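# Stow coiled earphones in chest drawer and close it

## Task

Place the coiled earphones inside the small chest's open drawer, then push the drawer closed, with the chest still standing upright at the end.

## Robot and tools

Robot: two Franka FR3 seven-joint arms, left_arm and right_arm, each carrying a Robotiq 140 mm two-finger gripper with a wrist camera. left_arm's fingers can fold at a hinge: a part held in the outer quarter of the pads (near the tips) is squeezed normally, but nearer the palm the fingers may wrap round it, holding a narrow part loosely or not at all and a wide part harder than asked. Pressing the fingertips down onto a surface also folds them with little resistance unless fully closed, so a move can pass the surface quietly and the next grip can fail. right_arm's fingers are rigid.

Frames: the scene frame has its origin at table-top height midway between the nominal bases, +z up, +x out over the table, +y toward left_arm (image left/right does not match these names). Bases actually sit at left_arm (-0.037, +0.333, +0.013) m and right_arm (-0.020, -0.325, +0.013) m, each yawed about 0.011 rad quaternion component. All hand poses, Hand targets, offsets and wrist-camera poses use that arm's own base frame; cam_high and the table use the scene frame. The gripper's fingers point along its +z and close along its y. end_effector_position is the point between closed pads; fingertips reach about 33 mm past it at small gaps, 9 mm when wide open. Printed poses can be off by a few centimetres.

Row format (execute_actions and move): 18 numbers, each in [-1, 1], always both arms: left dx, dy, dz, rx, ry, rz, gripper position, force_limit, speed, then the same nine for right. The six pose numbers are an offset, not a pose, measured from that arm's Hand target at the start of the action (or of the whole move), along its base axes; 1.0 = 0.6 m or 180 degrees; rx, ry, rz form one rotation vector, turning about the Hand target's position. All zeros re-requests the current Hand target. Gripper numbers are absolute commands: position +1 fully open (140 mm), about -0.8 pads touch, -1 closes until blocked; force_limit -1 about 14 N up to +1 about 58 N pad force on a slow close; speed -1 about 30 mm/s, 0 about 140, +1 about 250 (faster closes grip much harder). Both start at +1. To leave a gripper unchanged, resend its last three numbers; 0 is a real command.

execute_actions(actions, cameras): actions is a list of actions; each action is up to 15 rows, one per 1/30 s step, the last row held to fill 15 steps. Every row counts from the action's start pose. An empty list returns state plus images. cameras: list of names (cam_high, cam_left_wrist, cam_right_wrist), ["all"], or []; a wrong name voids the call.
move(target, speed, blend, blocking, cameras): straight-line path to one row or a list of up to 15 rows, all offsets from the same starting Hand targets. speed in m/s (0.002 to 2, default 0.25); blend in metres for rounding corners (0 = stop at each); blocking=false returns early while it runs. Paths ignore obstacles and each other; capped at 10 s. Result adds a move: line (done, off_target, moving, held, fault, plus limits=paced or limits=held).
wait(seconds 0 to 10), stop() to brake a running move, zoom_image(camera, region [x0,y0,x1,y1] pixels, max 504 square) on the latest image, clear_fault(arm) after a reported torque or force fault, read_manual(section "licences"), finished_scene(scene = current scene number) once the drawer holds the earphones and is shut.

Controller: each step the command is clipped to 70 mm and 16 degrees from the measured pose. Hand target in results is the last clipped command; the gripper may rest short of it, and the next command asks again, so send any remaining gap as an offset. To stop pushing against something, command back past the gripper.

Results: end_effector_position (m) and quat_wxyz in base frame, Hand target, Tool commands, object_status (0 moving, 1 blocked while opening, 2 blocked while closing = likely holding, 3 reached target or pads met), position_measured in counts (3 open, 75 about 100 mm, 139 about 60 mm, 200 about 20 mm, 230 pads meet), joint positions and velocities, joint torques, external joint torques, flange force along gripper axes, step positions, MOTOR HOT or fault lines. To grip harder while at status 2, raise force_limit and nudge position from -1 to -0.98; to soften, reopen and close slowly.

Avoid: contact torque at a joint's limit (85 N m for the big joints, 11 N m for forearm roll and wrist joints) or 85 N outside force, which stops the arm until clear_fault; joints past range or too fast; grippers, housings or cameras touching each other (the clearance check does not prevent this); dropping parts, releasing them while moving, slamming the drawer, tipping the chest, hard hits on fixed things, or anything leaving the table. Long stretched-out holds heat motors and can brake an arm for 30 to 60 s. Loose objects may get occasional small pushes.

Each tool is called as name([rows], argument=value, ...), one row to a line, values as JSON.

## Session

execute_actions(actions=[])

Scene clock: 0.00 s.
left_arm: end_effector_position=(+0.1993, +0.4511, +0.1954) position_measured=3 object_status=3 end_effector_quat_wxyz=(-0.567, +0.683, +0.293, -0.355) | right_arm: end_effector_position=(+0.2837, +0.3465, +0.2002) position_measured=3 object_status=3 end_effector_quat_wxyz=(+0.223, +0.826, +0.222, +0.468)
Joint positions: left_arm=[0.634 0.455 -0.133 -2.11 1.161 1.376 -2.486] | right_arm=[1.23 -0.156 0.258 -2.627 -1.162 1.917 0.149]
Joint velocities: within noise
Joint torques (N m): no reading
External joint torques (N m): no reading
Flange force (N): no reading
Hand target: left_arm +0.1993, +0.4511, +0.1954; -0.567, +0.683, +0.293, -0.355 | right_arm +0.2837, +0.3465, +0.2002; +0.223, +0.826, +0.222, +0.468
Tool commands: left_gripper/position=+1.0 left_gripper/force_limit=+1.0 left_gripper/speed=+1.0 right_gripper/position=+1.0 right_gripper/force_limit=+1.0 right_gripper/speed=+1.0
camera_calibration:
cam_left_wrist: T_world_to_cam=[[-0.00171991, -0.192123, -0.981369, 0.286922], [-0.270559, -0.944679, 0.185415, 0.44779], [-0.962702, 0.265838, -0.050356, 0.223946], [0, 0, 0, 1]] pos_world=[0.33724, 0.418609, 0.209827]
cam_right_wrist: T_world_to_cam=[[0.177228, -0.808434, 0.561271, 0.13016], [-0.737243, -0.486853, -0.468451, 0.480057], [0.651968, -0.330771, -0.682296, 0.205876], [0, 0, 0, 1]] pos_world=[0.196626, 0.407041, 0.292296]

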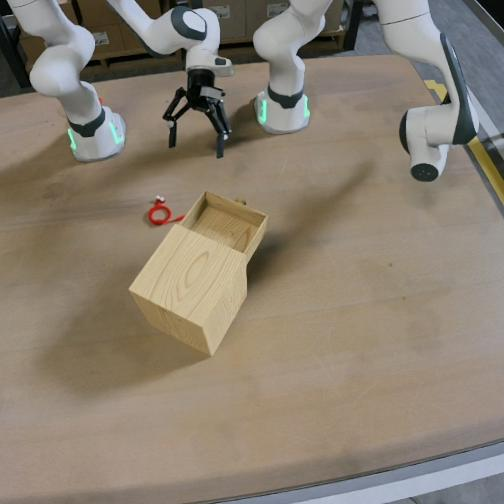

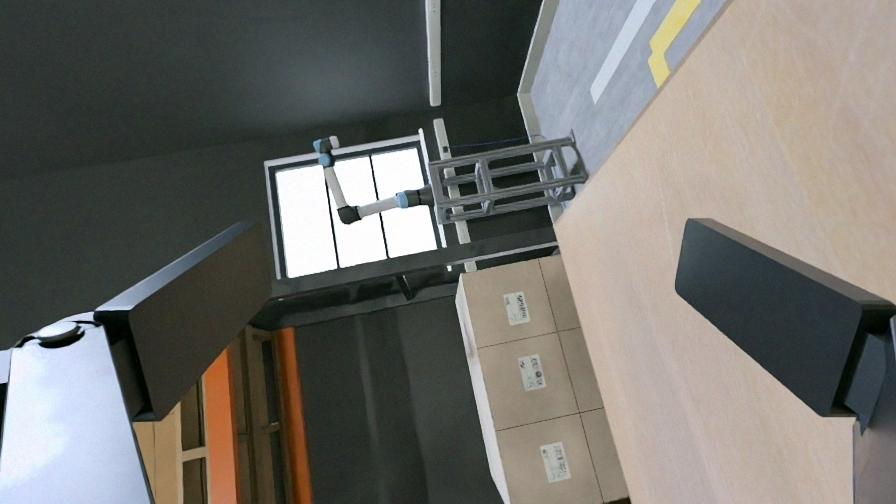

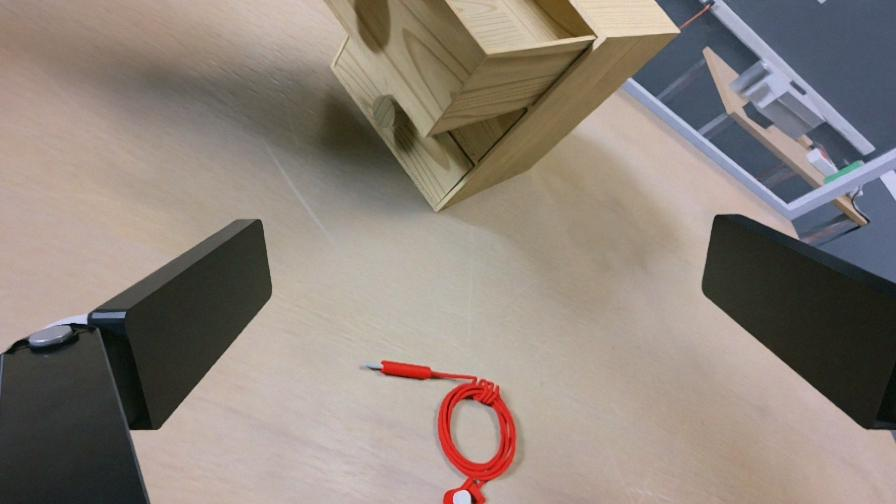

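move([
  [0,0,0,0,0,0,1,1,1,0.03,-0.09,0.1,0.08,0.16,-0.075,1,1,1],
  [0,0,0,0,0,0,1,1,1,0.085,-0.186,0.1,0.151,0.317,-0.15,-0.325,-1,0],
], blend=0.03, cameras=["all"])

Scene clock: 5.87 s.
left_arm: end_effector_position=(+0.1993, +0.4511, +0.1954) position_measured=3 object_status=3 end_effector_quat_wxyz=(-0.567, +0.683, +0.293, -0.355) | right_arm: end_effector_position=(+0.3352, +0.2352, +0.2598) position_measured=170 object_status=0 end_effector_quat_wxyz=(-0.001, +1.000, -0.002, +0.000)
Joint positions: left_arm=[0.634 0.455 -0.133 -2.11 1.161 1.376 -2.486] | right_arm=[1.391 -0.595 -0.673 -2.413 -0.377 1.905 -0.63]
Joint torques (N m): left_arm=[-0.18 -39.65 -0.85 17.72 1.84 -1.81 -0.11] | right_arm=[0.79 -8.42 9.3 25.29 0.72 2.78 -0.3]
External joint torques (N m): left_arm=[-0.05 0.19 -0.33 0.23 0.17 0.11 -0.01] | right_arm=[0.85 -1 -0.18 1.98 -0.03 0.13 -0.3]
Flange force (N): left_arm=[1.1 0.5 -0.4] | right_arm=[3.5 -1.7 -4.2]
Hand target: left_arm +0.1993, +0.4511, +0.1954; -0.567, +0.683, +0.293, -0.355 | right_arm +0.3347, +0.2349, +0.2602; -0.001, +1.000, +0.000, -0.001
Off the commanded pose: left_arm 0.000 m, 0 deg | right_arm 0.001 m, 0 deg.
move: done
camera_calibration:
cam_left_wrist: T_world_to_cam=[[-0.00171991, -0.192123, -0.981369, 0.286922], [-0.270559, -0.944679, 0.185415, 0.44779], [-0.962702, 0.265838, -0.050356, 0.223946], [0, 0, 0, 1]] pos_world=[0.33724, 0.418609, 0.209827]
cam_right_wrist: T_world_to_cam=[[-0.00919881, -0.999622, -0.0259116, 0.257549], [-0.937554, -0.000388826, 0.347839, 0.232362], [-0.347718, 0.0274932, -0.937196, 0.493278], [0, 0, 0, 1]] pos_world=[0.391743, 0.243981, 0.388147]

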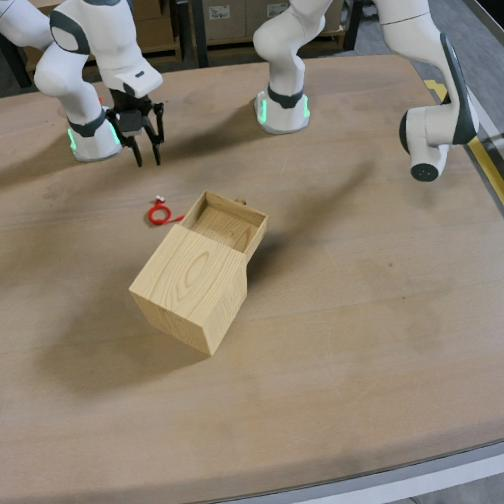

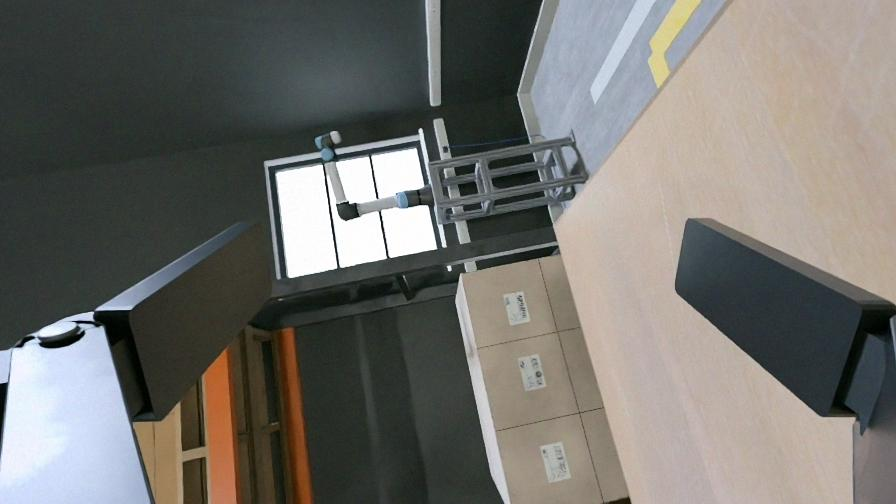

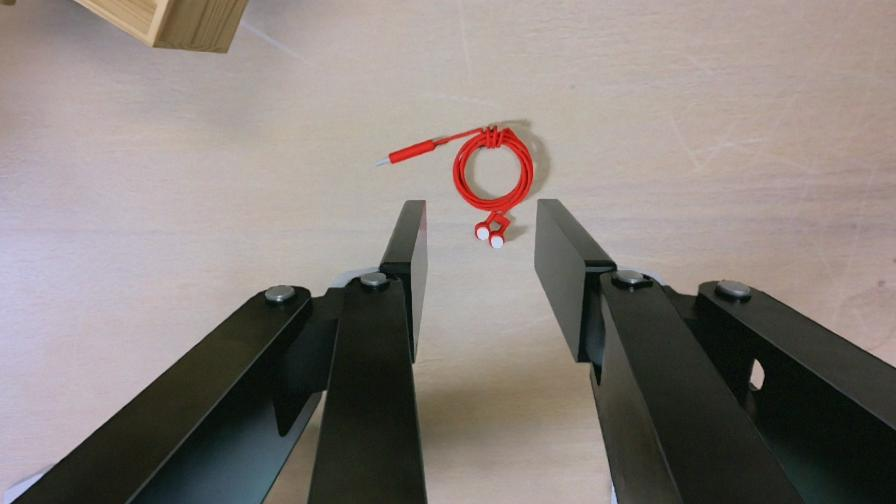

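move([
  [0,0,0,0,0,0,1,1,1,-0.021,0.015,-0.1,0,0,0,-0.325,-1,0],
  [0,0,0,0,0,0,1,1,1,-0.021,0.015,-0.36,0,0,0,-0.325,-1,0],
], speed=[0.15,0.12], blend=0.02, cameras=["cam_right_wrist"])

Scene clock: 9.20 s.
left_arm: end_effector_position=(+0.1993, +0.4511, +0.1954) position_measured=3 object_status=3 end_effector_quat_wxyz=(-0.567, +0.683, +0.293, -0.355) | right_arm: end_effector_position=(+0.3215, +0.2433, +0.0444) position_measured=170 object_status=3 end_effector_quat_wxyz=(-0.001, +1.000, -0.003, -0.001)
Joint positions: left_arm=[0.634 0.455 -0.133 -2.11 1.161 1.376 -2.486] | right_arm=[1.605 -0.162 -1.004 -2.707 -0.264 2.603 -0.731]
Joint velocities: left_arm=[within noise] | right_arm=[0 -0.001 0.001 -0.001 0 0.001 -0.008]
Joint torques (N m): left_arm=[-0.19 -39.65 -0.87 17.69 1.83 -1.83 -0.16] | right_arm=[1.36 -12.02 2.36 20.13 0.68 3.12 -0.15]
External joint torques (N m): left_arm=[-0.11 0.28 -0.41 0.18 0.17 0.11 -0.06] | right_arm=[1.3 -0.38 -0.93 1.98 0.28 0.47 -0.15]
Flange force (N): left_arm=[1.0 0.7 -0.6] | right_arm=[0.0 0.0 0.0]
Hand target: left_arm +0.1993, +0.4511, +0.1954; -0.567, +0.683, +0.293, -0.355 | right_arm +0.3221, +0.2439, +0.0442; -0.001, +1.000, +0.000, -0.001
Off the commanded pose: left_arm 0.000 m, 0 deg | right_arm 0.001 m, 0 deg.
move: done
camera_calibration:
cam_right_wrist: T_world_to_cam=[[-0.00977681, -0.999641, -0.0249576, 0.260189], [-0.936655, 0.000416126, 0.350254, 0.29392], [-0.350118, 0.026801, -0.936322, 0.287284], [0, 0, 0, 1]] pos_world=[0.378429, 0.252274, 0.172538]
Images, in order (width x height): cam_right_wrist 896x504.

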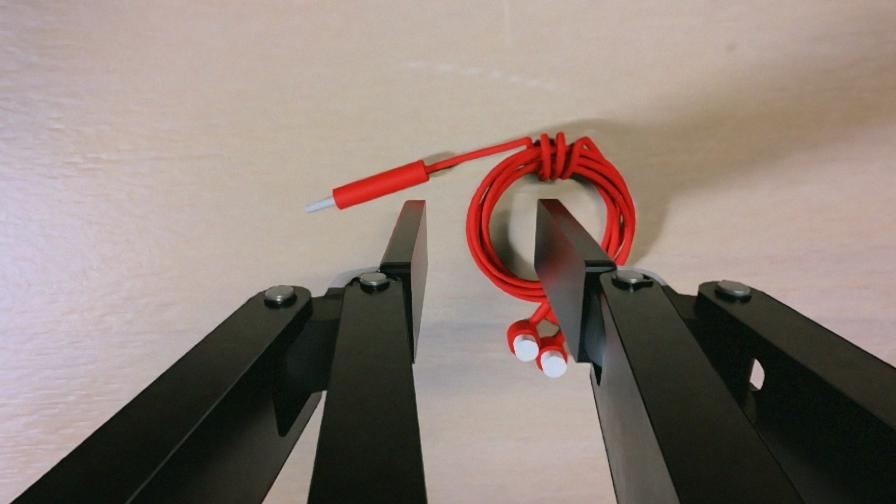

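move([
  [0,0,0,0,0,0,1,1,1,-0.0085,0.0,0,0,0,0,-0.42,-1,0],
  [0,0,0,0,0,0,1,1,1,-0.0085,0.0,-0.0385,0,0,0,-0.42,-1,0],
], speed=[0.1,0.03], cameras=["cam_right_wrist"])

Scene clock: 12.57 s.
left_arm: end_effector_position=(+0.1993, +0.4511, +0.1954) position_measured=3 object_status=3 end_effector_quat_wxyz=(-0.567, +0.683, +0.293, -0.355) | right_arm: end_effector_position=(+0.3163, +0.2435, +0.0213) position_measured=182 object_status=3 end_effector_quat_wxyz=(-0.001, +1.000, -0.003, -0.001)
Joint positions: left_arm=[0.634 0.455 -0.133 -2.11 1.161 1.376 -2.486] | right_arm=[1.682 -0.062 -1.051 -2.729 -0.12 2.695 -0.826]
Joint velocities: left_arm=[within noise] | right_arm=[0 -0.001 0 0 0 0 -0.008]
Joint torques (N m): left_arm=[-0.18 -39.71 -0.84 17.71 1.82 -1.82 -0.1] | right_arm=[1.34 -12.53 0.44 19.04 0.65 3.11 -0.34]
External joint torques (N m): left_arm=[-0.18 0.17 -0.44 0.22 0.15 0.12 0] | right_arm=[1.35 -0.34 -0.85 1.93 0.3 0.47 -0.34]
Flange force (N): left_arm=[0.9 0.5 -0.7] | right_arm=[0.0 0.0 0.0]
Hand target: left_arm +0.1993, +0.4511, +0.1954; -0.567, +0.683, +0.293, -0.355 | right_arm +0.3170, +0.2439, +0.0211; -0.001, +1.000, +0.000, -0.001
Off the commanded pose: left_arm 0.000 m, 0 deg | right_arm 0.001 m, 0 deg.
move: done
camera_calibration:
cam_right_wrist: T_world_to_cam=[[-0.00984367, -0.999635, -0.025145, 0.259713], [-0.936699, 0.000416571, 0.350134, 0.297082], [-0.349996, 0.0269999, -0.936362, 0.263708], [0, 0, 0, 1]] pos_world=[0.37313, 0.252374, 0.149438]
Images, in order (width x height): cam_right_wrist 896x504.

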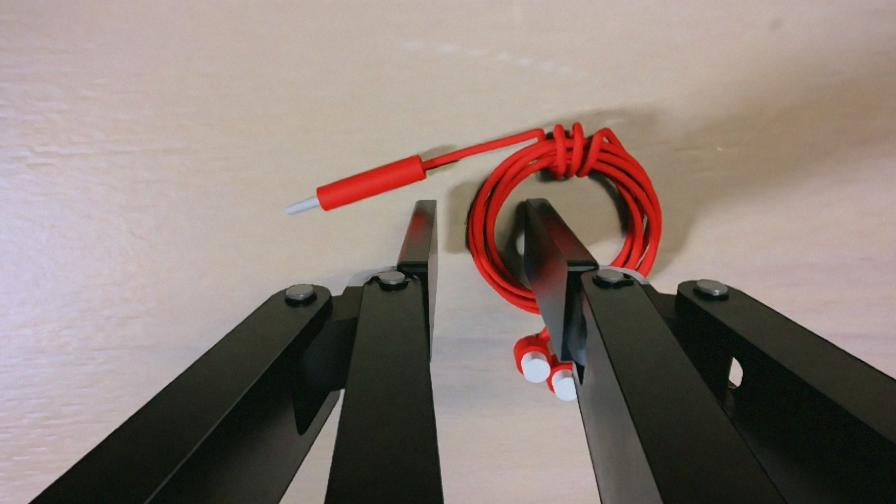

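move(target=[0,0,0,0,0,0,1,1,1,0,0,-0.002,0,0,0,-0.42,-1,0], speed=0.01)

Scene clock: 13.77 s.
left_arm: end_effector_position=(+0.1993, +0.4511, +0.1954) position_measured=3 object_status=3 end_effector_quat_wxyz=(-0.567, +0.683, +0.293, -0.355) | right_arm: end_effector_position=(+0.3162, +0.2434, +0.0200) position_measured=182 object_status=3 end_effector_quat_wxyz=(-0.001, +1.000, -0.003, -0.002)
Joint positions: left_arm=[0.634 0.455 -0.133 -2.11 1.161 1.376 -2.486] | right_arm=[1.685 -0.054 -1.052 -2.729 -0.103 2.699 -0.838]
Joint velocities: left_arm=[within noise] | right_arm=[0.001 -0.002 0 0 0 0 -0.005]
Joint torques (N m): left_arm=[-0.14 -39.69 -0.87 17.7 1.82 -1.83 -0.13] | right_arm=[1.31 -12.64 0.31 19.09 0.65 3.1 -0.3]
External joint torques (N m): left_arm=[-0.1 0.08 -0.45 0.3 0.16 0.11 -0.03] | right_arm=[1.38 -0.31 -0.75 1.98 0.3 0.46 -0.3]
Flange force (N): left_arm=[1.0 0.3 -0.6] | right_arm=[0.0 0.0 0.0]
Hand target: left_arm +0.1993, +0.4511, +0.1954; -0.567, +0.683, +0.293, -0.355 | right_arm +0.3170, +0.2439, +0.0199; -0.001, +1.000, +0.000, -0.001
Off the commanded pose: left_arm 0.000 m, 0 deg | right_arm 0.001 m, 0 deg.
move: done

move(target=[0,0,0,0,0,0,1,1,1,0,0,0,0,0,0,-1,-0.6,-1])

wait(seconds=0.6, cameras=["cam_right_wrist"])

Scene clock: 15.13 s.
left_arm: end_effector_position=(+0.1993, +0.4511, +0.1954) position_measured=3 object_status=3 end_effector_quat_wxyz=(-0.567, +0.683, +0.293, -0.355) | right_arm: end_effector_position=(+0.3163, +0.2435, +0.0200) position_measured=223 object_status=0 end_effector_quat_wxyz=(-0.001, +1.000, -0.002, -0.002)
Joint positions: left_arm=[0.634 0.455 -0.133 -2.11 1.161 1.376 -2.486] | right_arm=[1.685 -0.054 -1.052 -2.729 -0.103 2.699 -0.841]
Joint torques (N m): left_arm=[-0.18 -39.69 -0.87 17.75 1.83 -1.81 -0.13] | right_arm=[1.04 -12.61 0.66 19.06 0.63 3.11 -0.26]
External joint torques (N m): left_arm=[-0.18 0.25 -0.47 0.28 0.17 0.14 -0.02] | right_arm=[1.1 -0.25 -0.41 1.87 0.28 0.45 -0.26]
Flange force (N): left_arm=[1.3 0.7 -0.8] | right_arm=[0.0 0.0 0.0]
Hand target: left_arm +0.1993, +0.4511, +0.1954; -0.567, +0.683, +0.293, -0.355 | right_arm +0.3170, +0.2439, +0.0199; -0.001, +1.000, +0.000, -0.001
Off the commanded pose: left_arm 0.000 m, 0 deg | right_arm 0.001 m, 0 deg.
move: done

Scene clock: 15.73 s.
left_arm: end_effector_position=(+0.1993, +0.4511, +0.1954) position_measured=3 object_status=3 end_effector_quat_wxyz=(-0.567, +0.683, +0.293, -0.355) | right_arm: end_effector_position=(+0.3163, +0.2435, +0.0200) position_measured=223 object_status=2 end_effector_quat_wxyz=(-0.001, +1.000, -0.002, -0.002)
Joint positions: left_arm=[0.634 0.455 -0.133 -2.11 1.161 1.376 -2.486] | right_arm=[1.685 -0.054 -1.052 -2.729 -0.103 2.699 -0.841]
Joint torques (N m): left_arm=[-0.2 -39.67 -0.86 17.69 1.83 -1.81 -0.16] | right_arm=[1.04 -12.7 0.62 19.02 0.64 3.13 -0.31]
External joint torques (N m): left_arm=[-0.13 0.23 -0.41 0.19 0.16 0.13 -0.05] | right_arm=[1.04 -0.36 -0.5 1.89 0.29 0.48 -0.31]
Flange force (N): left_arm=[1.0 0.7 -0.6] | right_arm=[0.0 0.0 0.0]
Hand target: left_arm +0.1993, +0.4511, +0.1954; -0.567, +0.683, +0.293, -0.355 | right_arm +0.3170, +0.2439, +0.0199; -0.001, +1.000, +0.000, -0.001
Tool commands: left_gripper/position=+1.0 left_gripper/force_limit=+1.0 left_gripper/speed=+1.0 right_gripper/position=-1.0 right_gripper/force_limit=-0.6 right_gripper/speed=-1.0
Off the commanded pose: left_arm 0.000 m, 0 deg | right_arm 0.001 m, 0 deg.
wait: 0.60 s; at rest by 0.17 s
camera_calibration:
cam_right_wrist: T_world_to_cam=[[-0.00794712, -0.999645, -0.0254117, 0.259024], [-0.936332, -0.00148175, 0.351112, 0.297825], [-0.351026, 0.0265841, -0.935988, 0.262954], [0, 0, 0, 1]] pos_world=[0.373225, 0.252383, 0.148134]
Images, in order (width x height): cam_right_wrist 896x504.

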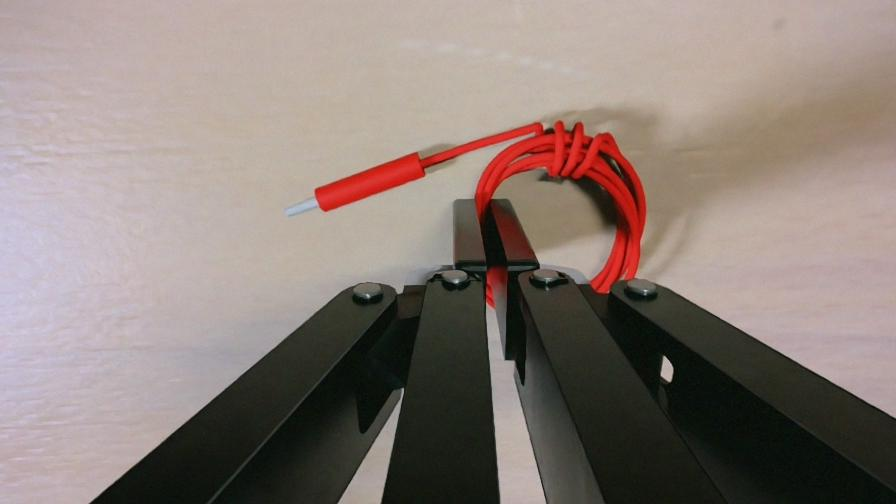

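move([
  [0,0,0,0,0,0,1,1,1,0,0,0.08,0,0,0,-1,-0.6,-1],
  [0,0,0,0,0,0,1,1,1,0,0,0.692,0,0,-0.2,-1,-0.6,-1],
  [0,0,0,0,0,0,1,1,1,0.32,0.302,0.692,0,0,-0.2,-1,-0.6,-1],
], speed=[0.06,0.2,0.15], blend=0.02, cameras=["cam_high","cam_right_wrist"])

Scene clock: 21.93 s.
left_arm: end_effector_position=(+0.1993, +0.4511, +0.1954) position_measured=3 object_status=3 end_effector_quat_wxyz=(-0.567, +0.683, +0.293, -0.355) | right_arm: end_effector_position=(+0.5096, +0.4254, +0.4368) position_measured=223 object_status=2 end_effector_quat_wxyz=(-0.003, +0.950, -0.311, +0.002)
Joint positions: left_arm=[0.634 0.455 -0.133 -2.11 1.161 1.376 -2.486] | right_arm=[0.944 0.559 -0.489 -0.748 0.265 1.269 -0.336]
Joint velocities: left_arm=[within noise] | right_arm=[-0.003 0 -0.001 -0.001 0.001 -0.004 0.001]
Joint torques (N m): left_arm=[-0.16 -39.7 -0.88 17.72 1.83 -1.81 -0.14] | right_arm=[0.23 -47.05 -4.39 22.51 0.96 2.72 -0.3]
External joint torques (N m): left_arm=[-0.07 0.21 -0.41 0.23 0.16 0.12 -0.03] | right_arm=[0.26 -1.47 0.17 1.96 0.23 0.08 -0.3]
Flange force (N): left_arm=[1.1 0.6 -0.5] | right_arm=[0.0 0.0 0.0]
Hand target: left_arm +0.1993, +0.4511, +0.1954; -0.567, +0.683, +0.293, -0.355 | right_arm +0.5090, +0.4251, +0.4351; -0.001, +0.951, -0.309, +0.000
Off the commanded pose: left_arm 0.000 m, 0 deg | right_arm 0.002 m, 0 deg.
move: done
camera_calibration:
cam_right_wrist: T_world_to_cam=[[-0.594357, -0.803623, -0.0304944, 0.670728], [-0.760507, 0.549332, 0.346212, 0.0109829], [-0.261473, 0.228965, -0.93766, 0.585074], [0, 0, 0, 1]] pos_world=[0.559986, 0.399018, 0.565252]
Images, in order (width x height): cam_high 504x504, cam_right_wrist 896x504.

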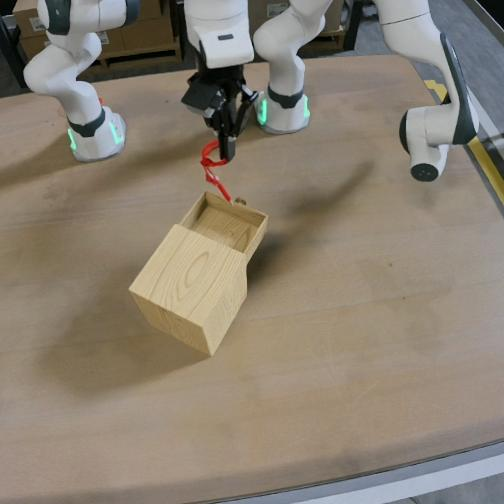

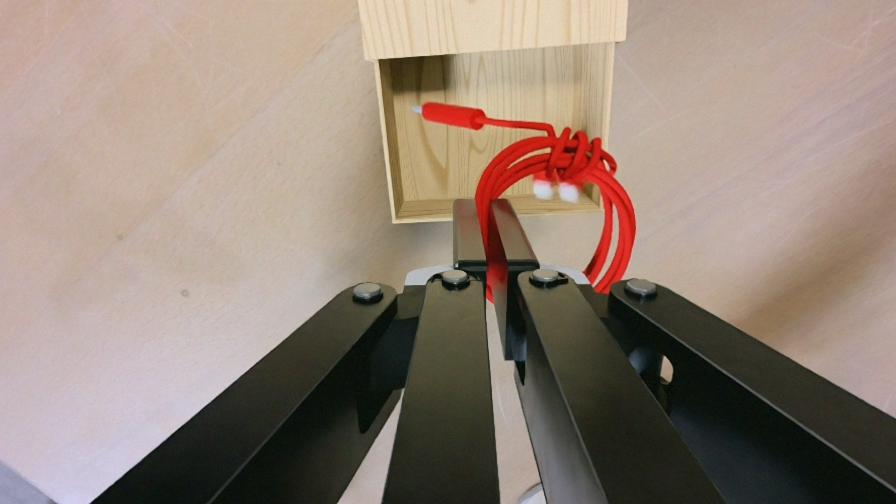

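move([
  [0,0,0,0,0,0,1,1,1,0.001,0.004,-0.25,0,0,0,-1,-0.6,-1],
  [0,0,0,0,0,0,1,1,1,0.001,0.004,-0.365,0,0,0,-1,-0.6,-1],
], speed=[0.12,0.06], blend=0.02, cameras=["cam_high","cam_right_wrist"])

Scene clock: 25.77 s.
left_arm: end_effector_position=(+0.1993, +0.4511, +0.1954) position_measured=3 object_status=3 end_effector_quat_wxyz=(-0.567, +0.683, +0.293, -0.355) | right_arm: end_effector_position=(+0.5093, +0.4271, +0.2172) position_measured=223 object_status=2 end_effector_quat_wxyz=(+0.000, +0.950, -0.311, +0.000)
Joint positions: left_arm=[0.634 0.455 -0.133 -2.11 1.161 1.376 -2.486] | right_arm=[1.106 0.401 -0.489 -1.58 0.197 1.932 -0.359]
Joint velocities: left_arm=[within noise] | right_arm=[0 0 0 -0.001 0 0.005 -0.002]
Joint torques (N m): left_arm=[-0.16 -39.68 -0.84 17.69 1.83 -1.82 -0.12] | right_arm=[0.58 -44.71 -5.54 25.6 0.97 3.04 -0.31]
External joint torques (N m): left_arm=[-0.37 0.35 -0.61 0.16 0.17 0.15 -0.01] | right_arm=[0.67 -2.13 0.14 1.12 0.25 0.43 -0.31]
Flange force (N): left_arm=[1.0 0.9 -1.0] | right_arm=[-1.1 2.8 -2.0]
Hand target: left_arm +0.1993, +0.4511, +0.1954; -0.567, +0.683, +0.293, -0.355 | right_arm +0.5096, +0.4275, +0.2161; -0.001, +0.951, -0.309, +0.000
Off the commanded pose: left_arm 0.000 m, 0 deg | right_arm 0.001 m, 0 deg.
move: done
camera_calibration:
cam_right_wrist: T_world_to_cam=[[-0.594025, -0.804079, -0.024325, 0.663867], [-0.758997, 0.550187, 0.348163, 0.0843047], [-0.266567, 0.22528, -0.937118, 0.382715], [0, 0, 0, 1]] pos_world=[0.560359, 0.4012, 0.345446]
Images, in order (width x height): cam_high 504x504, cam_right_wrist 896x504.

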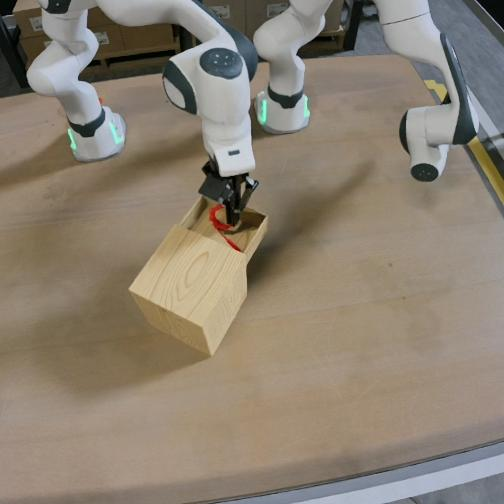

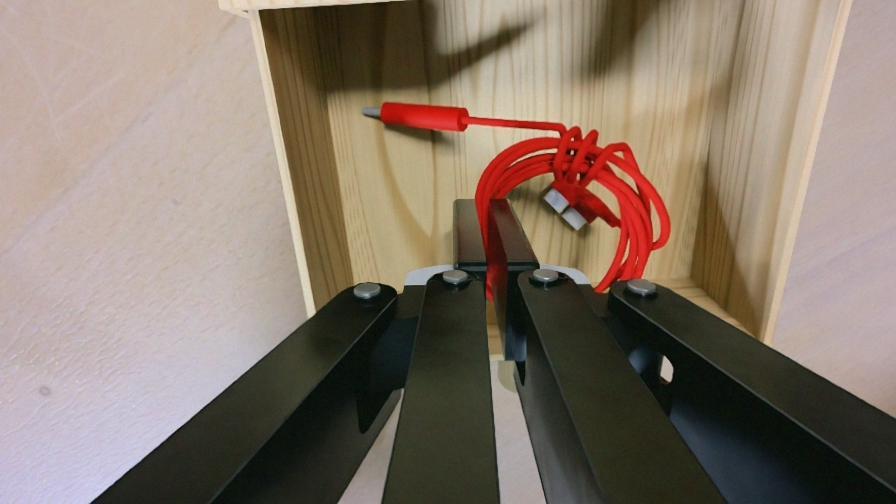

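move([
  [0,0,0,0,0,0,1,1,1,0.002,-0.001,-0.041,0,0,0,-1,-0.6,-1],
  [0,0,0,0,0,0,1,1,1,0.002,-0.001,-0.041,0,0,0,-0.48,-0.6,-1],
], speed=0.04, cameras=["cam_right_wrist"])

Scene clock: 28.13 s.
left_arm: end_effector_position=(+0.1993, +0.4511, +0.1954) position_measured=3 object_status=3 end_effector_quat_wxyz=(-0.567, +0.683, +0.293, -0.355) | right_arm: end_effector_position=(+0.5105, +0.4269, +0.1929) position_measured=190 object_status=0 end_effector_quat_wxyz=(-0.001, +0.951, -0.310, +0.000)
Joint positions: left_arm=[0.634 0.455 -0.133 -2.11 1.161 1.376 -2.486] | right_arm=[1.103 0.419 -0.483 -1.617 0.209 1.986 -0.369]
Joint torques (N m): left_arm=[-0.17 -39.65 -0.9 17.73 1.82 -1.82 -0.12] | right_arm=[0.36 -44.96 -5.76 25.62 0.99 3.05 -0.33]
External joint torques (N m): left_arm=[-0.19 0.18 -0.52 0.3 0.16 0.13 -0.01] | right_arm=[0.37 -2.08 0.07 1.32 0.29 0.44 -0.33]
Flange force (N): left_arm=[1.2 0.5 -0.8] | right_arm=[-0.3 1.3 -2.4]
Hand target: left_arm +0.1993, +0.4511, +0.1954; -0.567, +0.683, +0.293, -0.355 | right_arm +0.5108, +0.4269, +0.1915; -0.001, +0.951, -0.309, +0.000
Off the commanded pose: left_arm 0.000 m, 0 deg | right_arm 0.001 m, 0 deg.
move: done
camera_calibration:
cam_right_wrist: T_world_to_cam=[[-0.593216, -0.804644, -0.0253616, 0.663944], [-0.759765, 0.549157, 0.348116, 0.0946113], [-0.266182, 0.225777, -0.937108, 0.359983], [0, 0, 0, 1]] pos_world=[0.561565, 0.401007, 0.321246]
Images, in order (width x height): cam_right_wrist 896x504.

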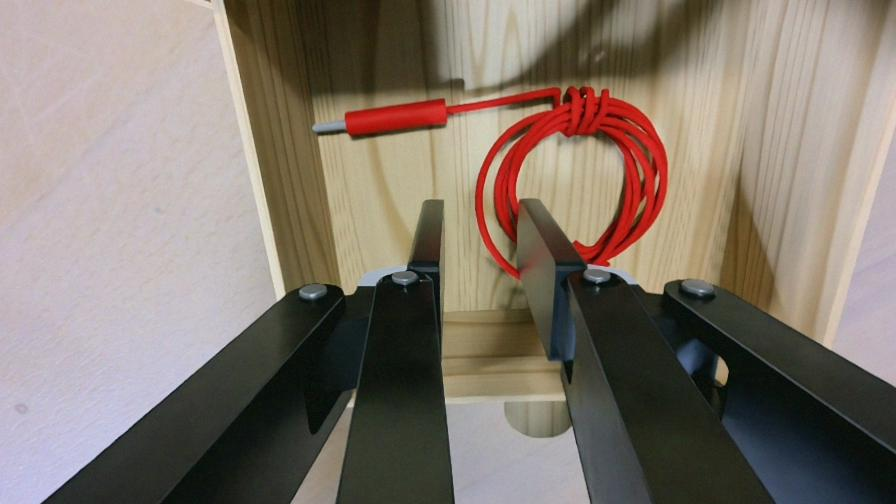

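move([
  [0,0,0,0,0,0,1,1,1,0,0,0.06,0,0,0,-0.48,-0.6,-1],
  [0,0,0,0,0,0,1,1,1,0,0,0.4,0,0,0,-0.48,-0.6,-1],
], speed=[0.04,0.2], blend=0.01, cameras=["cam_high","cam_right_wrist"])

Scene clock: 31.40 s.
left_arm: end_effector_position=(+0.1993, +0.4511, +0.1954) position_measured=3 object_status=3 end_effector_quat_wxyz=(-0.567, +0.683, +0.293, -0.355) | right_arm: end_effector_position=(+0.5113, +0.4273, +0.4333) position_measured=190 object_status=3 end_effector_quat_wxyz=(-0.003, +0.952, -0.307, +0.002)
Joint positions: left_arm=[0.634 0.455 -0.133 -2.11 1.161 1.376 -2.486] | right_arm=[0.942 0.564 -0.486 -0.749 0.265 1.276 -0.345]
Joint velocities: left_arm=[within noise] | right_arm=[0 0.002 0 0.001 0 -0.005 0.003]
Joint torques (N m): left_arm=[-0.19 -39.66 -0.84 17.71 1.83 -1.82 -0.16] | right_arm=[0.17 -47.09 -4.49 22.36 0.96 2.79 0.18]
External joint torques (N m): left_arm=[-0.24 0.13 -0.48 0.27 0.18 0.12 -0.06] | right_arm=[0.36 -1.29 0.16 1.77 0.24 0.15 0.18]
Flange force (N): left_arm=[0.9 0.5 -0.8] | right_arm=[0.0 0.0 0.0]
Hand target: left_arm +0.1993, +0.4511, +0.1954; -0.567, +0.683, +0.293, -0.355 | right_arm +0.5108, +0.4269, +0.4315; -0.001, +0.951, -0.309, +0.000
Off the commanded pose: left_arm 0.000 m, 0 deg | right_arm 0.002 m, 0 deg.
move: done
camera_calibration:
cam_right_wrist: T_world_to_cam=[[-0.586938, -0.809049, -0.0306961, 0.671817], [-0.765588, 0.542276, 0.346138, 0.0181851], [-0.263397, 0.226662, -0.937681, 0.583806], [0, 0, 0, 1]] pos_world=[0.56201, 0.401345, 0.561752]
Images, in order (width x height): cam_high 504x504, cam_right_wrist 896x504.

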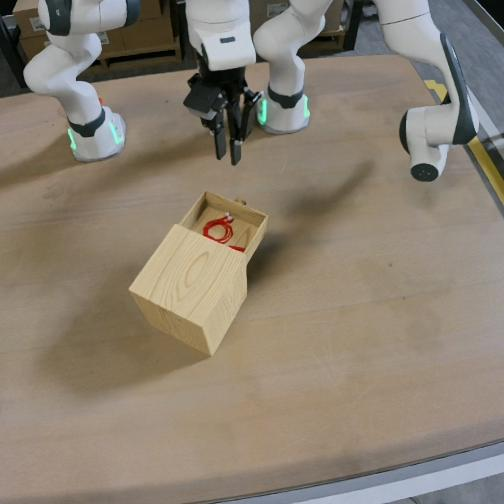

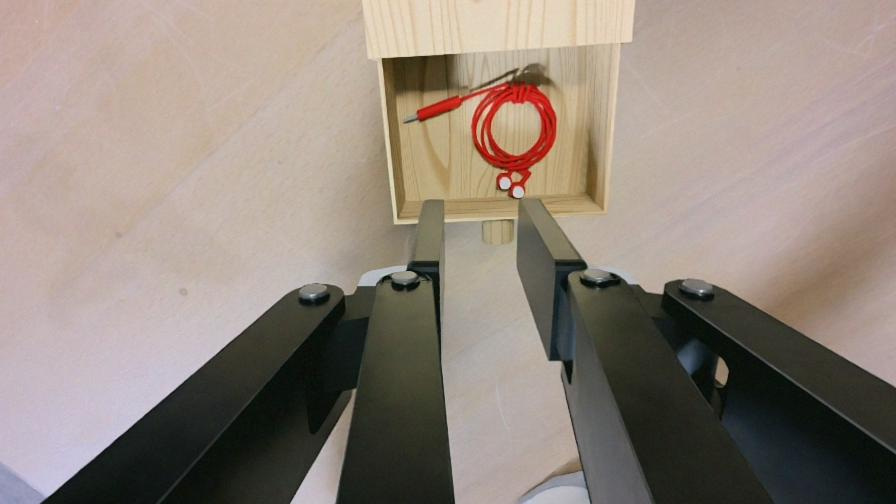

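move([
  [0,0,0,0,0,0,1,1,1,-0.169,0.083,0,0,0,0,-1,-0.6,-1],
  [0,0,0,0,0,0,1,1,1,-0.169,0.083,-0.396,0,0,0.02,-1,-0.6,-1],
], speed=[0.2,0.15], blend=0.01, cameras=["cam_high","cam_right_wrist"])

Scene clock: 35.00 s.
left_arm: end_effector_position=(+0.1993, +0.4511, +0.1954) position_measured=3 object_status=3 end_effector_quat_wxyz=(-0.567, +0.683, +0.293, -0.355) | right_arm: end_effector_position=(+0.4088, +0.4762, +0.1943) position_measured=230 object_status=3 end_effector_quat_wxyz=(+0.000, +0.960, -0.281, +0.000)
Joint positions: left_arm=[0.634 0.455 -0.133 -2.11 1.161 1.376 -2.486] | right_arm=[1.297 0.291 -0.481 -1.788 0.149 2.042 -0.236]
Joint velocities: left_arm=[within noise] | right_arm=[0 0 -0.002 0 -0.001 0.003 -0.007]
Joint torques (N m): left_arm=[-0.18 -39.71 -0.83 17.71 1.83 -1.81 -0.11] | right_arm=[0.31 -40.78 -4.13 25.76 0.91 3.07 -0.28]
External joint torques (N m): left_arm=[-0.04 0.15 -0.32 0.27 0.17 0.12 -0.01] | right_arm=[0.4 -1.98 0.12 1.39 0.24 0.45 -0.28]
Flange force (N): left_arm=[1.2 0.4 -0.5] | right_arm=[-0.3 0.9 -2.6]
Hand target: left_arm +0.1993, +0.4511, +0.1954; -0.567, +0.683, +0.293, -0.355 | right_arm +0.4094, +0.4767, +0.1939; -0.001, +0.960, -0.279, +0.000
Off the commanded pose: left_arm 0.000 m, 0 deg | right_arm 0.001 m, 0 deg.
move: done
camera_calibration:
cam_right_wrist: T_world_to_cam=[[-0.543022, -0.839394, -0.0233233, 0.638949], [-0.791535, 0.502393, 0.347955, 0.0251476], [-0.280354, 0.207409, -0.937221, 0.337589], [0, 0, 0, 1]] pos_world=[0.461513, 0.453677, 0.322548]
Images, in order (width x height): cam_high 504x504, cam_right_wrist 896x504.

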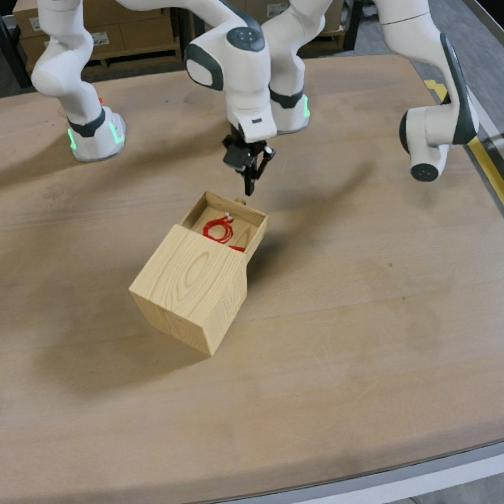

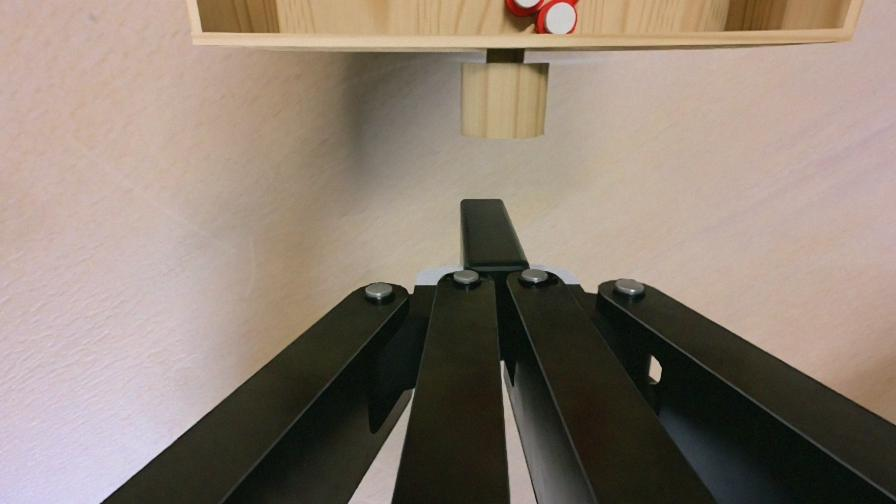

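move([
  [0,0,0,0,0,0,1,1,1,0.02,-0.021,0.002,0,0,0,-1,-0.6,-1],
  [0,0,0,0,0,0,1,1,1,0.1615,-0.109,0.002,0,0,0.0,-1,-0.6,-1],
], speed=[0.05,0.05], blend=0.005, cameras=["cam_high","cam_right_wrist"])

Scene clock: 38.70 s.
left_arm: end_effector_position=(+0.1993, +0.4511, +0.1954) position_measured=3 object_status=3 end_effector_quat_wxyz=(-0.567, +0.683, +0.293, -0.355) | right_arm: end_effector_position=(+0.5069, +0.4121, +0.1968) position_measured=230 object_status=3 end_effector_quat_wxyz=(-0.003, +0.960, -0.281, +0.001)
Joint positions: left_arm=[0.634 0.455 -0.133 -2.11 1.161 1.376 -2.486] | right_arm=[1.099 0.368 -0.482 -1.679 0.186 2.008 -0.434]
Joint velocities: left_arm=[within noise] | right_arm=[-0.001 -0.001 -0.001 0 0 -0.001 -0.006]
Joint torques (N m): left_arm=[-0.16 -39.65 -0.88 17.74 1.83 -1.82 -0.11] | right_arm=[0.17 -42.8 -5.14 26.39 0.75 2.74 -0.36]
External joint torques (N m): left_arm=[-0.13 0.31 -0.46 0.22 0.16 0.13 -0.01] | right_arm=[0.21 -1.47 0.09 2.04 0.05 0.1 -0.36]
Flange force (N): left_arm=[1.3 0.8 -0.7] | right_arm=[1.7 -4.3 -3.8]
Hand target: left_arm +0.1993, +0.4511, +0.1954; -0.567, +0.683, +0.293, -0.355 | right_arm +0.5063, +0.4113, +0.1951; -0.001, +0.960, -0.279, +0.000
Off the commanded pose: left_arm 0.000 m, 0 deg | right_arm 0.002 m, 0 deg.
move: done
camera_calibration:
cam_right_wrist: T_world_to_cam=[[-0.543265, -0.839023, -0.0300555, 0.639776], [-0.792842, 0.50093, 0.347089, 0.135558], [-0.27616, 0.21239, -0.937351, 0.376562], [0, 0, 0, 1]] pos_world=[0.559035, 0.388903, 0.325148]
Images, in order (width x height): cam_high 504x504, cam_right_wrist 896x504.

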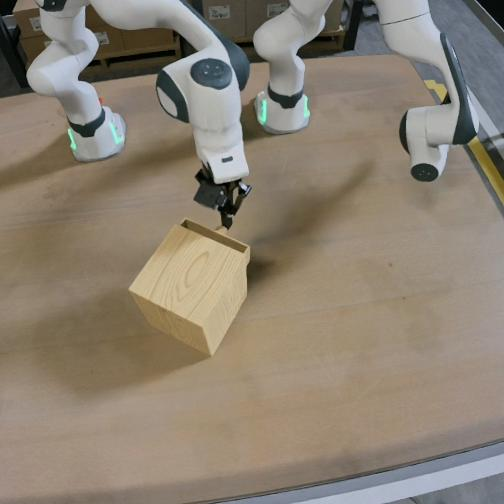

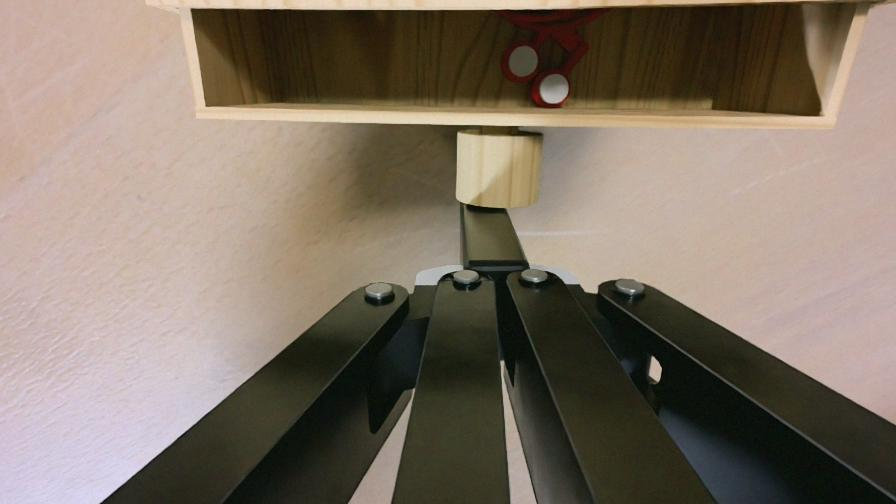

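move([
  [0,0,0,0,0,0,1,1,1,0.03,-0.0205,0,0,0,0,-1,-0.6,-1],
  [0,0,0,0,0,0,1,1,1,0.0435,-0.0288,0,0,0,0.0,-1,-0.6,-1],
], speed=[0.05,0.015], blend=0.003, cameras=["cam_high","cam_right_wrist"])

Scene clock: 40.57 s.
left_arm: end_effector_position=(+0.1993, +0.4511, +0.1954) position_measured=3 object_status=3 end_effector_quat_wxyz=(-0.567, +0.683, +0.293, -0.355) | right_arm: end_effector_position=(+0.5317, +0.3959, +0.1969) position_measured=230 object_status=3 end_effector_quat_wxyz=(-0.003, +0.960, -0.280, +0.001)
Joint positions: left_arm=[0.634 0.455 -0.133 -2.11 1.161 1.376 -2.486] | right_arm=[1.042 0.402 -0.475 -1.63 0.199 1.989 -0.483]
Joint velocities: left_arm=[within noise] | right_arm=[-0.001 0.001 0.001 0.002 0.001 0 -0.005]
Joint torques (N m): left_arm=[-0.2 -39.64 -0.86 17.68 1.84 -1.82 -0.18] | right_arm=[-0.44 -43.79 -6.1 26.4 0.66 2.99 -0.25]
External joint torques (N m): left_arm=[-0.06 0.38 -0.33 0.12 0.16 0.11 -0.08] | right_arm=[-0.41 -1.06 -0.53 1.92 -0.05 0.35 -0.25]
Flange force (N): left_arm=[1.1 1.0 -0.4] | right_arm=[2.9 -4.8 -3.0]
Hand target: left_arm +0.1993, +0.4511, +0.1954; -0.567, +0.683, +0.293, -0.355 | right_arm +0.5324, +0.3940, +0.1951; -0.001, +0.960, -0.279, +0.000
Off the commanded pose: left_arm 0.000 m, 0 deg | right_arm 0.003 m, 0 deg.
move: done
camera_calibration:
cam_right_wrist: T_world_to_cam=[[-0.541789, -0.840009, -0.0291356, 0.638973], [-0.793217, 0.49953, 0.348248, 0.163854], [-0.277978, 0.211788, -0.936949, 0.388056], [0, 0, 0, 1]] pos_world=[0.584032, 0.372708, 0.325144]
Images, in order (width x height): cam_high 504x504, cam_right_wrist 896x504.

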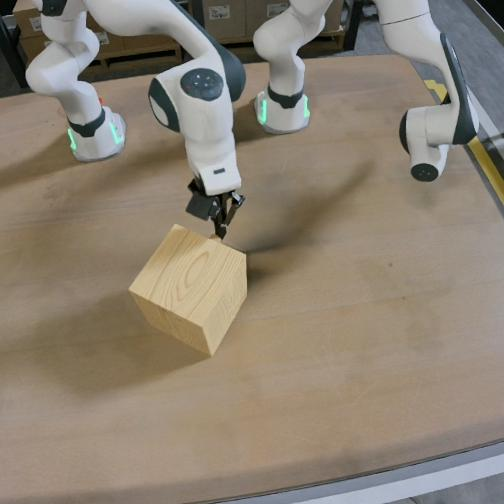

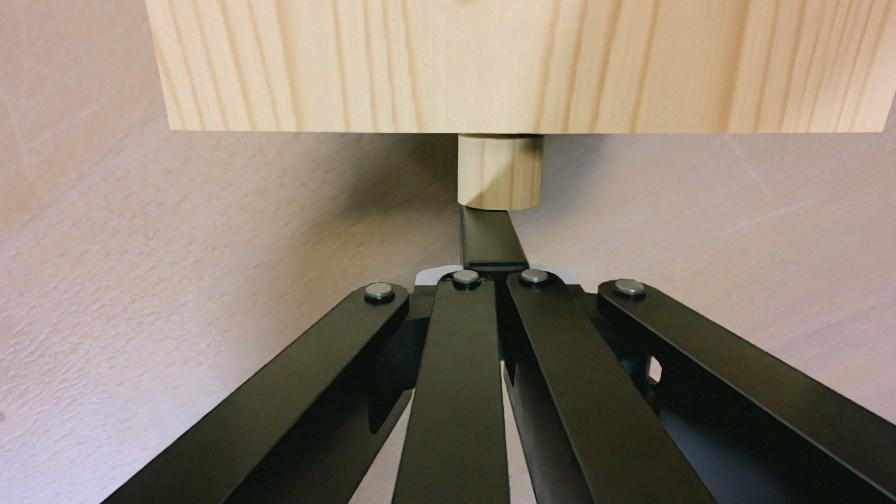

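Nearly or just closed; press until force confirms.

move(target=[0,0,0,0,0,0,1,1,1,0.012,-0.008,0,0,0,0,-1,-0.6,-1], speed=0.01, cameras=["cam_high","cam_right_wrist"])

Scene clock: 41.97 s.
left_arm: end_effector_position=(+0.1993, +0.4511, +0.1954) position_measured=3 object_status=3 end_effector_quat_wxyz=(-0.567, +0.683, +0.293, -0.355) | right_arm: end_effector_position=(+0.5324, +0.3959, +0.1966) position_measured=230 object_status=3 end_effector_quat_wxyz=(-0.002, +0.961, -0.277, -0.004)
Joint positions: left_arm=[0.634 0.455 -0.133 -2.11 1.161 1.376 -2.486] | right_arm=[1.033 0.411 -0.471 -1.616 0.208 1.976 -0.497]
Joint velocities: left_arm=[within noise] | right_arm=[-0.001 0.002 0.001 0 0 0 -0.005]
Joint torques (N m): left_arm=[-0.16 -39.7 -0.85 17.67 1.82 -1.81 -0.12] | right_arm=[-3.18 -42.97 -9.02 26.54 -0.36 4.2 -0.34]
External joint torques (N m): left_arm=[-0.29 0.19 -0.56 0.17 0.16 0.14 -0.02] | right_arm=[-3.11 0.14 -3.37 2.07 -1.08 1.57 -0.34]
Flange force (N): left_arm=[0.7 0.6 -0.8] | right_arm=[8.3 -6.6 -0.7]
Hand target: left_arm +0.1993, +0.4511, +0.1954; -0.567, +0.683, +0.293, -0.355 | right_arm +0.5396, +0.3892, +0.1951; -0.001, +0.960, -0.279, +0.000
Off the commanded pose: left_arm 0.000 m, 0 deg | right_arm 0.010 m, 0 deg.
move: off_target (right_arm)
camera_calibration:
cam_right_wrist: T_world_to_cam=[[-0.536151, -0.843741, -0.0253635, 0.637212], [-0.793423, 0.493465, 0.356332, 0.165345], [-0.288136, 0.211172, -0.934015, 0.393108], [0, 0, 0, 1]] pos_world=[0.586099, 0.373037, 0.324413]
Images, in order (width x height): cam_high 504x504, cam_right_wrist 896x504.

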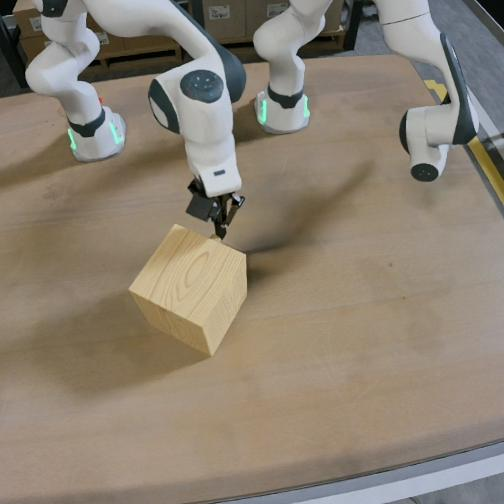

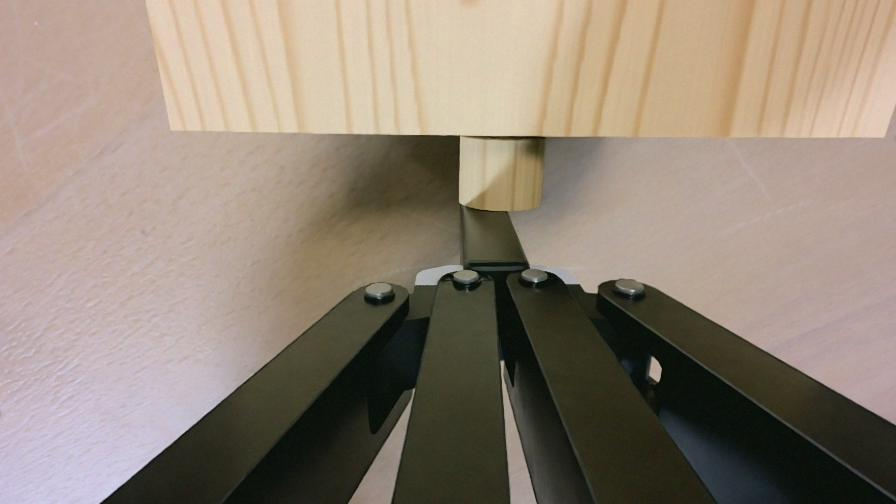

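move(target=[0,0,0,0,0,0,1,1,1,-0.11,0.07,0.0,0,0,0,-1,-0.6,-1], speed=0.12, cameras=["cam_high","cam_right_wrist"])

Scene clock: 43.87 s.
left_arm: end_effector_position=(+0.1993, +0.4511, +0.1954) position_measured=3 object_status=3 end_effector_quat_wxyz=(-0.567, +0.683, +0.293, -0.355) | right_arm: end_effector_position=(+0.4734, +0.4307, +0.1943) position_measured=230 object_status=3 end_effector_quat_wxyz=(+0.000, +0.961, -0.277, -0.001)
Joint positions: left_arm=[0.634 0.455 -0.133 -2.11 1.161 1.376 -2.486] | right_arm=[1.165 0.333 -0.484 -1.731 0.173 2.021 -0.382]
Joint velocities: left_arm=[within noise] | right_arm=[0 -0.001 0 0 0 0 0.008]
Joint torques (N m): left_arm=[-0.18 -39.71 -0.86 17.69 1.83 -1.82 -0.12] | right_arm=[1.4 -42.68 -5.58 25.27 0.56 3.08 0.12]
External joint torques (N m): left_arm=[-0.19 0.14 -0.47 0.23 0.17 0.13 -0.02] | right_arm=[1.49 -2.27 -0.72 0.78 -0.13 0.45 0.12]
Flange force (N): left_arm=[0.9 0.4 -0.7] | right_arm=[-3.6 6.2 -2.5]
Hand target: left_arm +0.1993, +0.4511, +0.1954; -0.567, +0.683, +0.293, -0.355 | right_arm +0.4736, +0.4312, +0.1951; -0.001, +0.960, -0.279, +0.000
Off the commanded pose: left_arm 0.000 m, 0 deg | right_arm 0.001 m, 0 deg.
move: done
camera_calibration:
cam_right_wrist: T_world_to_cam=[[-0.535484, -0.84423, -0.0230585, 0.634226], [-0.795094, 0.494736, 0.350803, 0.103545], [-0.28475, 0.206183, -0.936165, 0.367602], [0, 0, 0, 1]] pos_world=[0.526621, 0.408412, 0.322436]
Images, in order (width x height): cam_high 504x504, cam_right_wrist 896x504.

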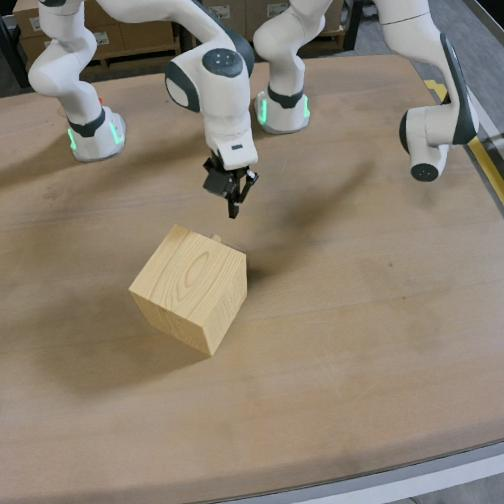

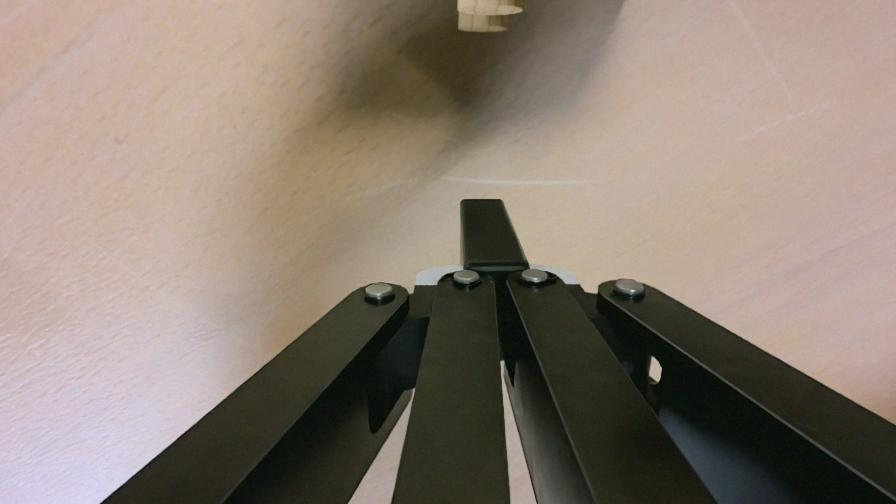

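finished_scene(scene=2)

The scene is finished: the task was done.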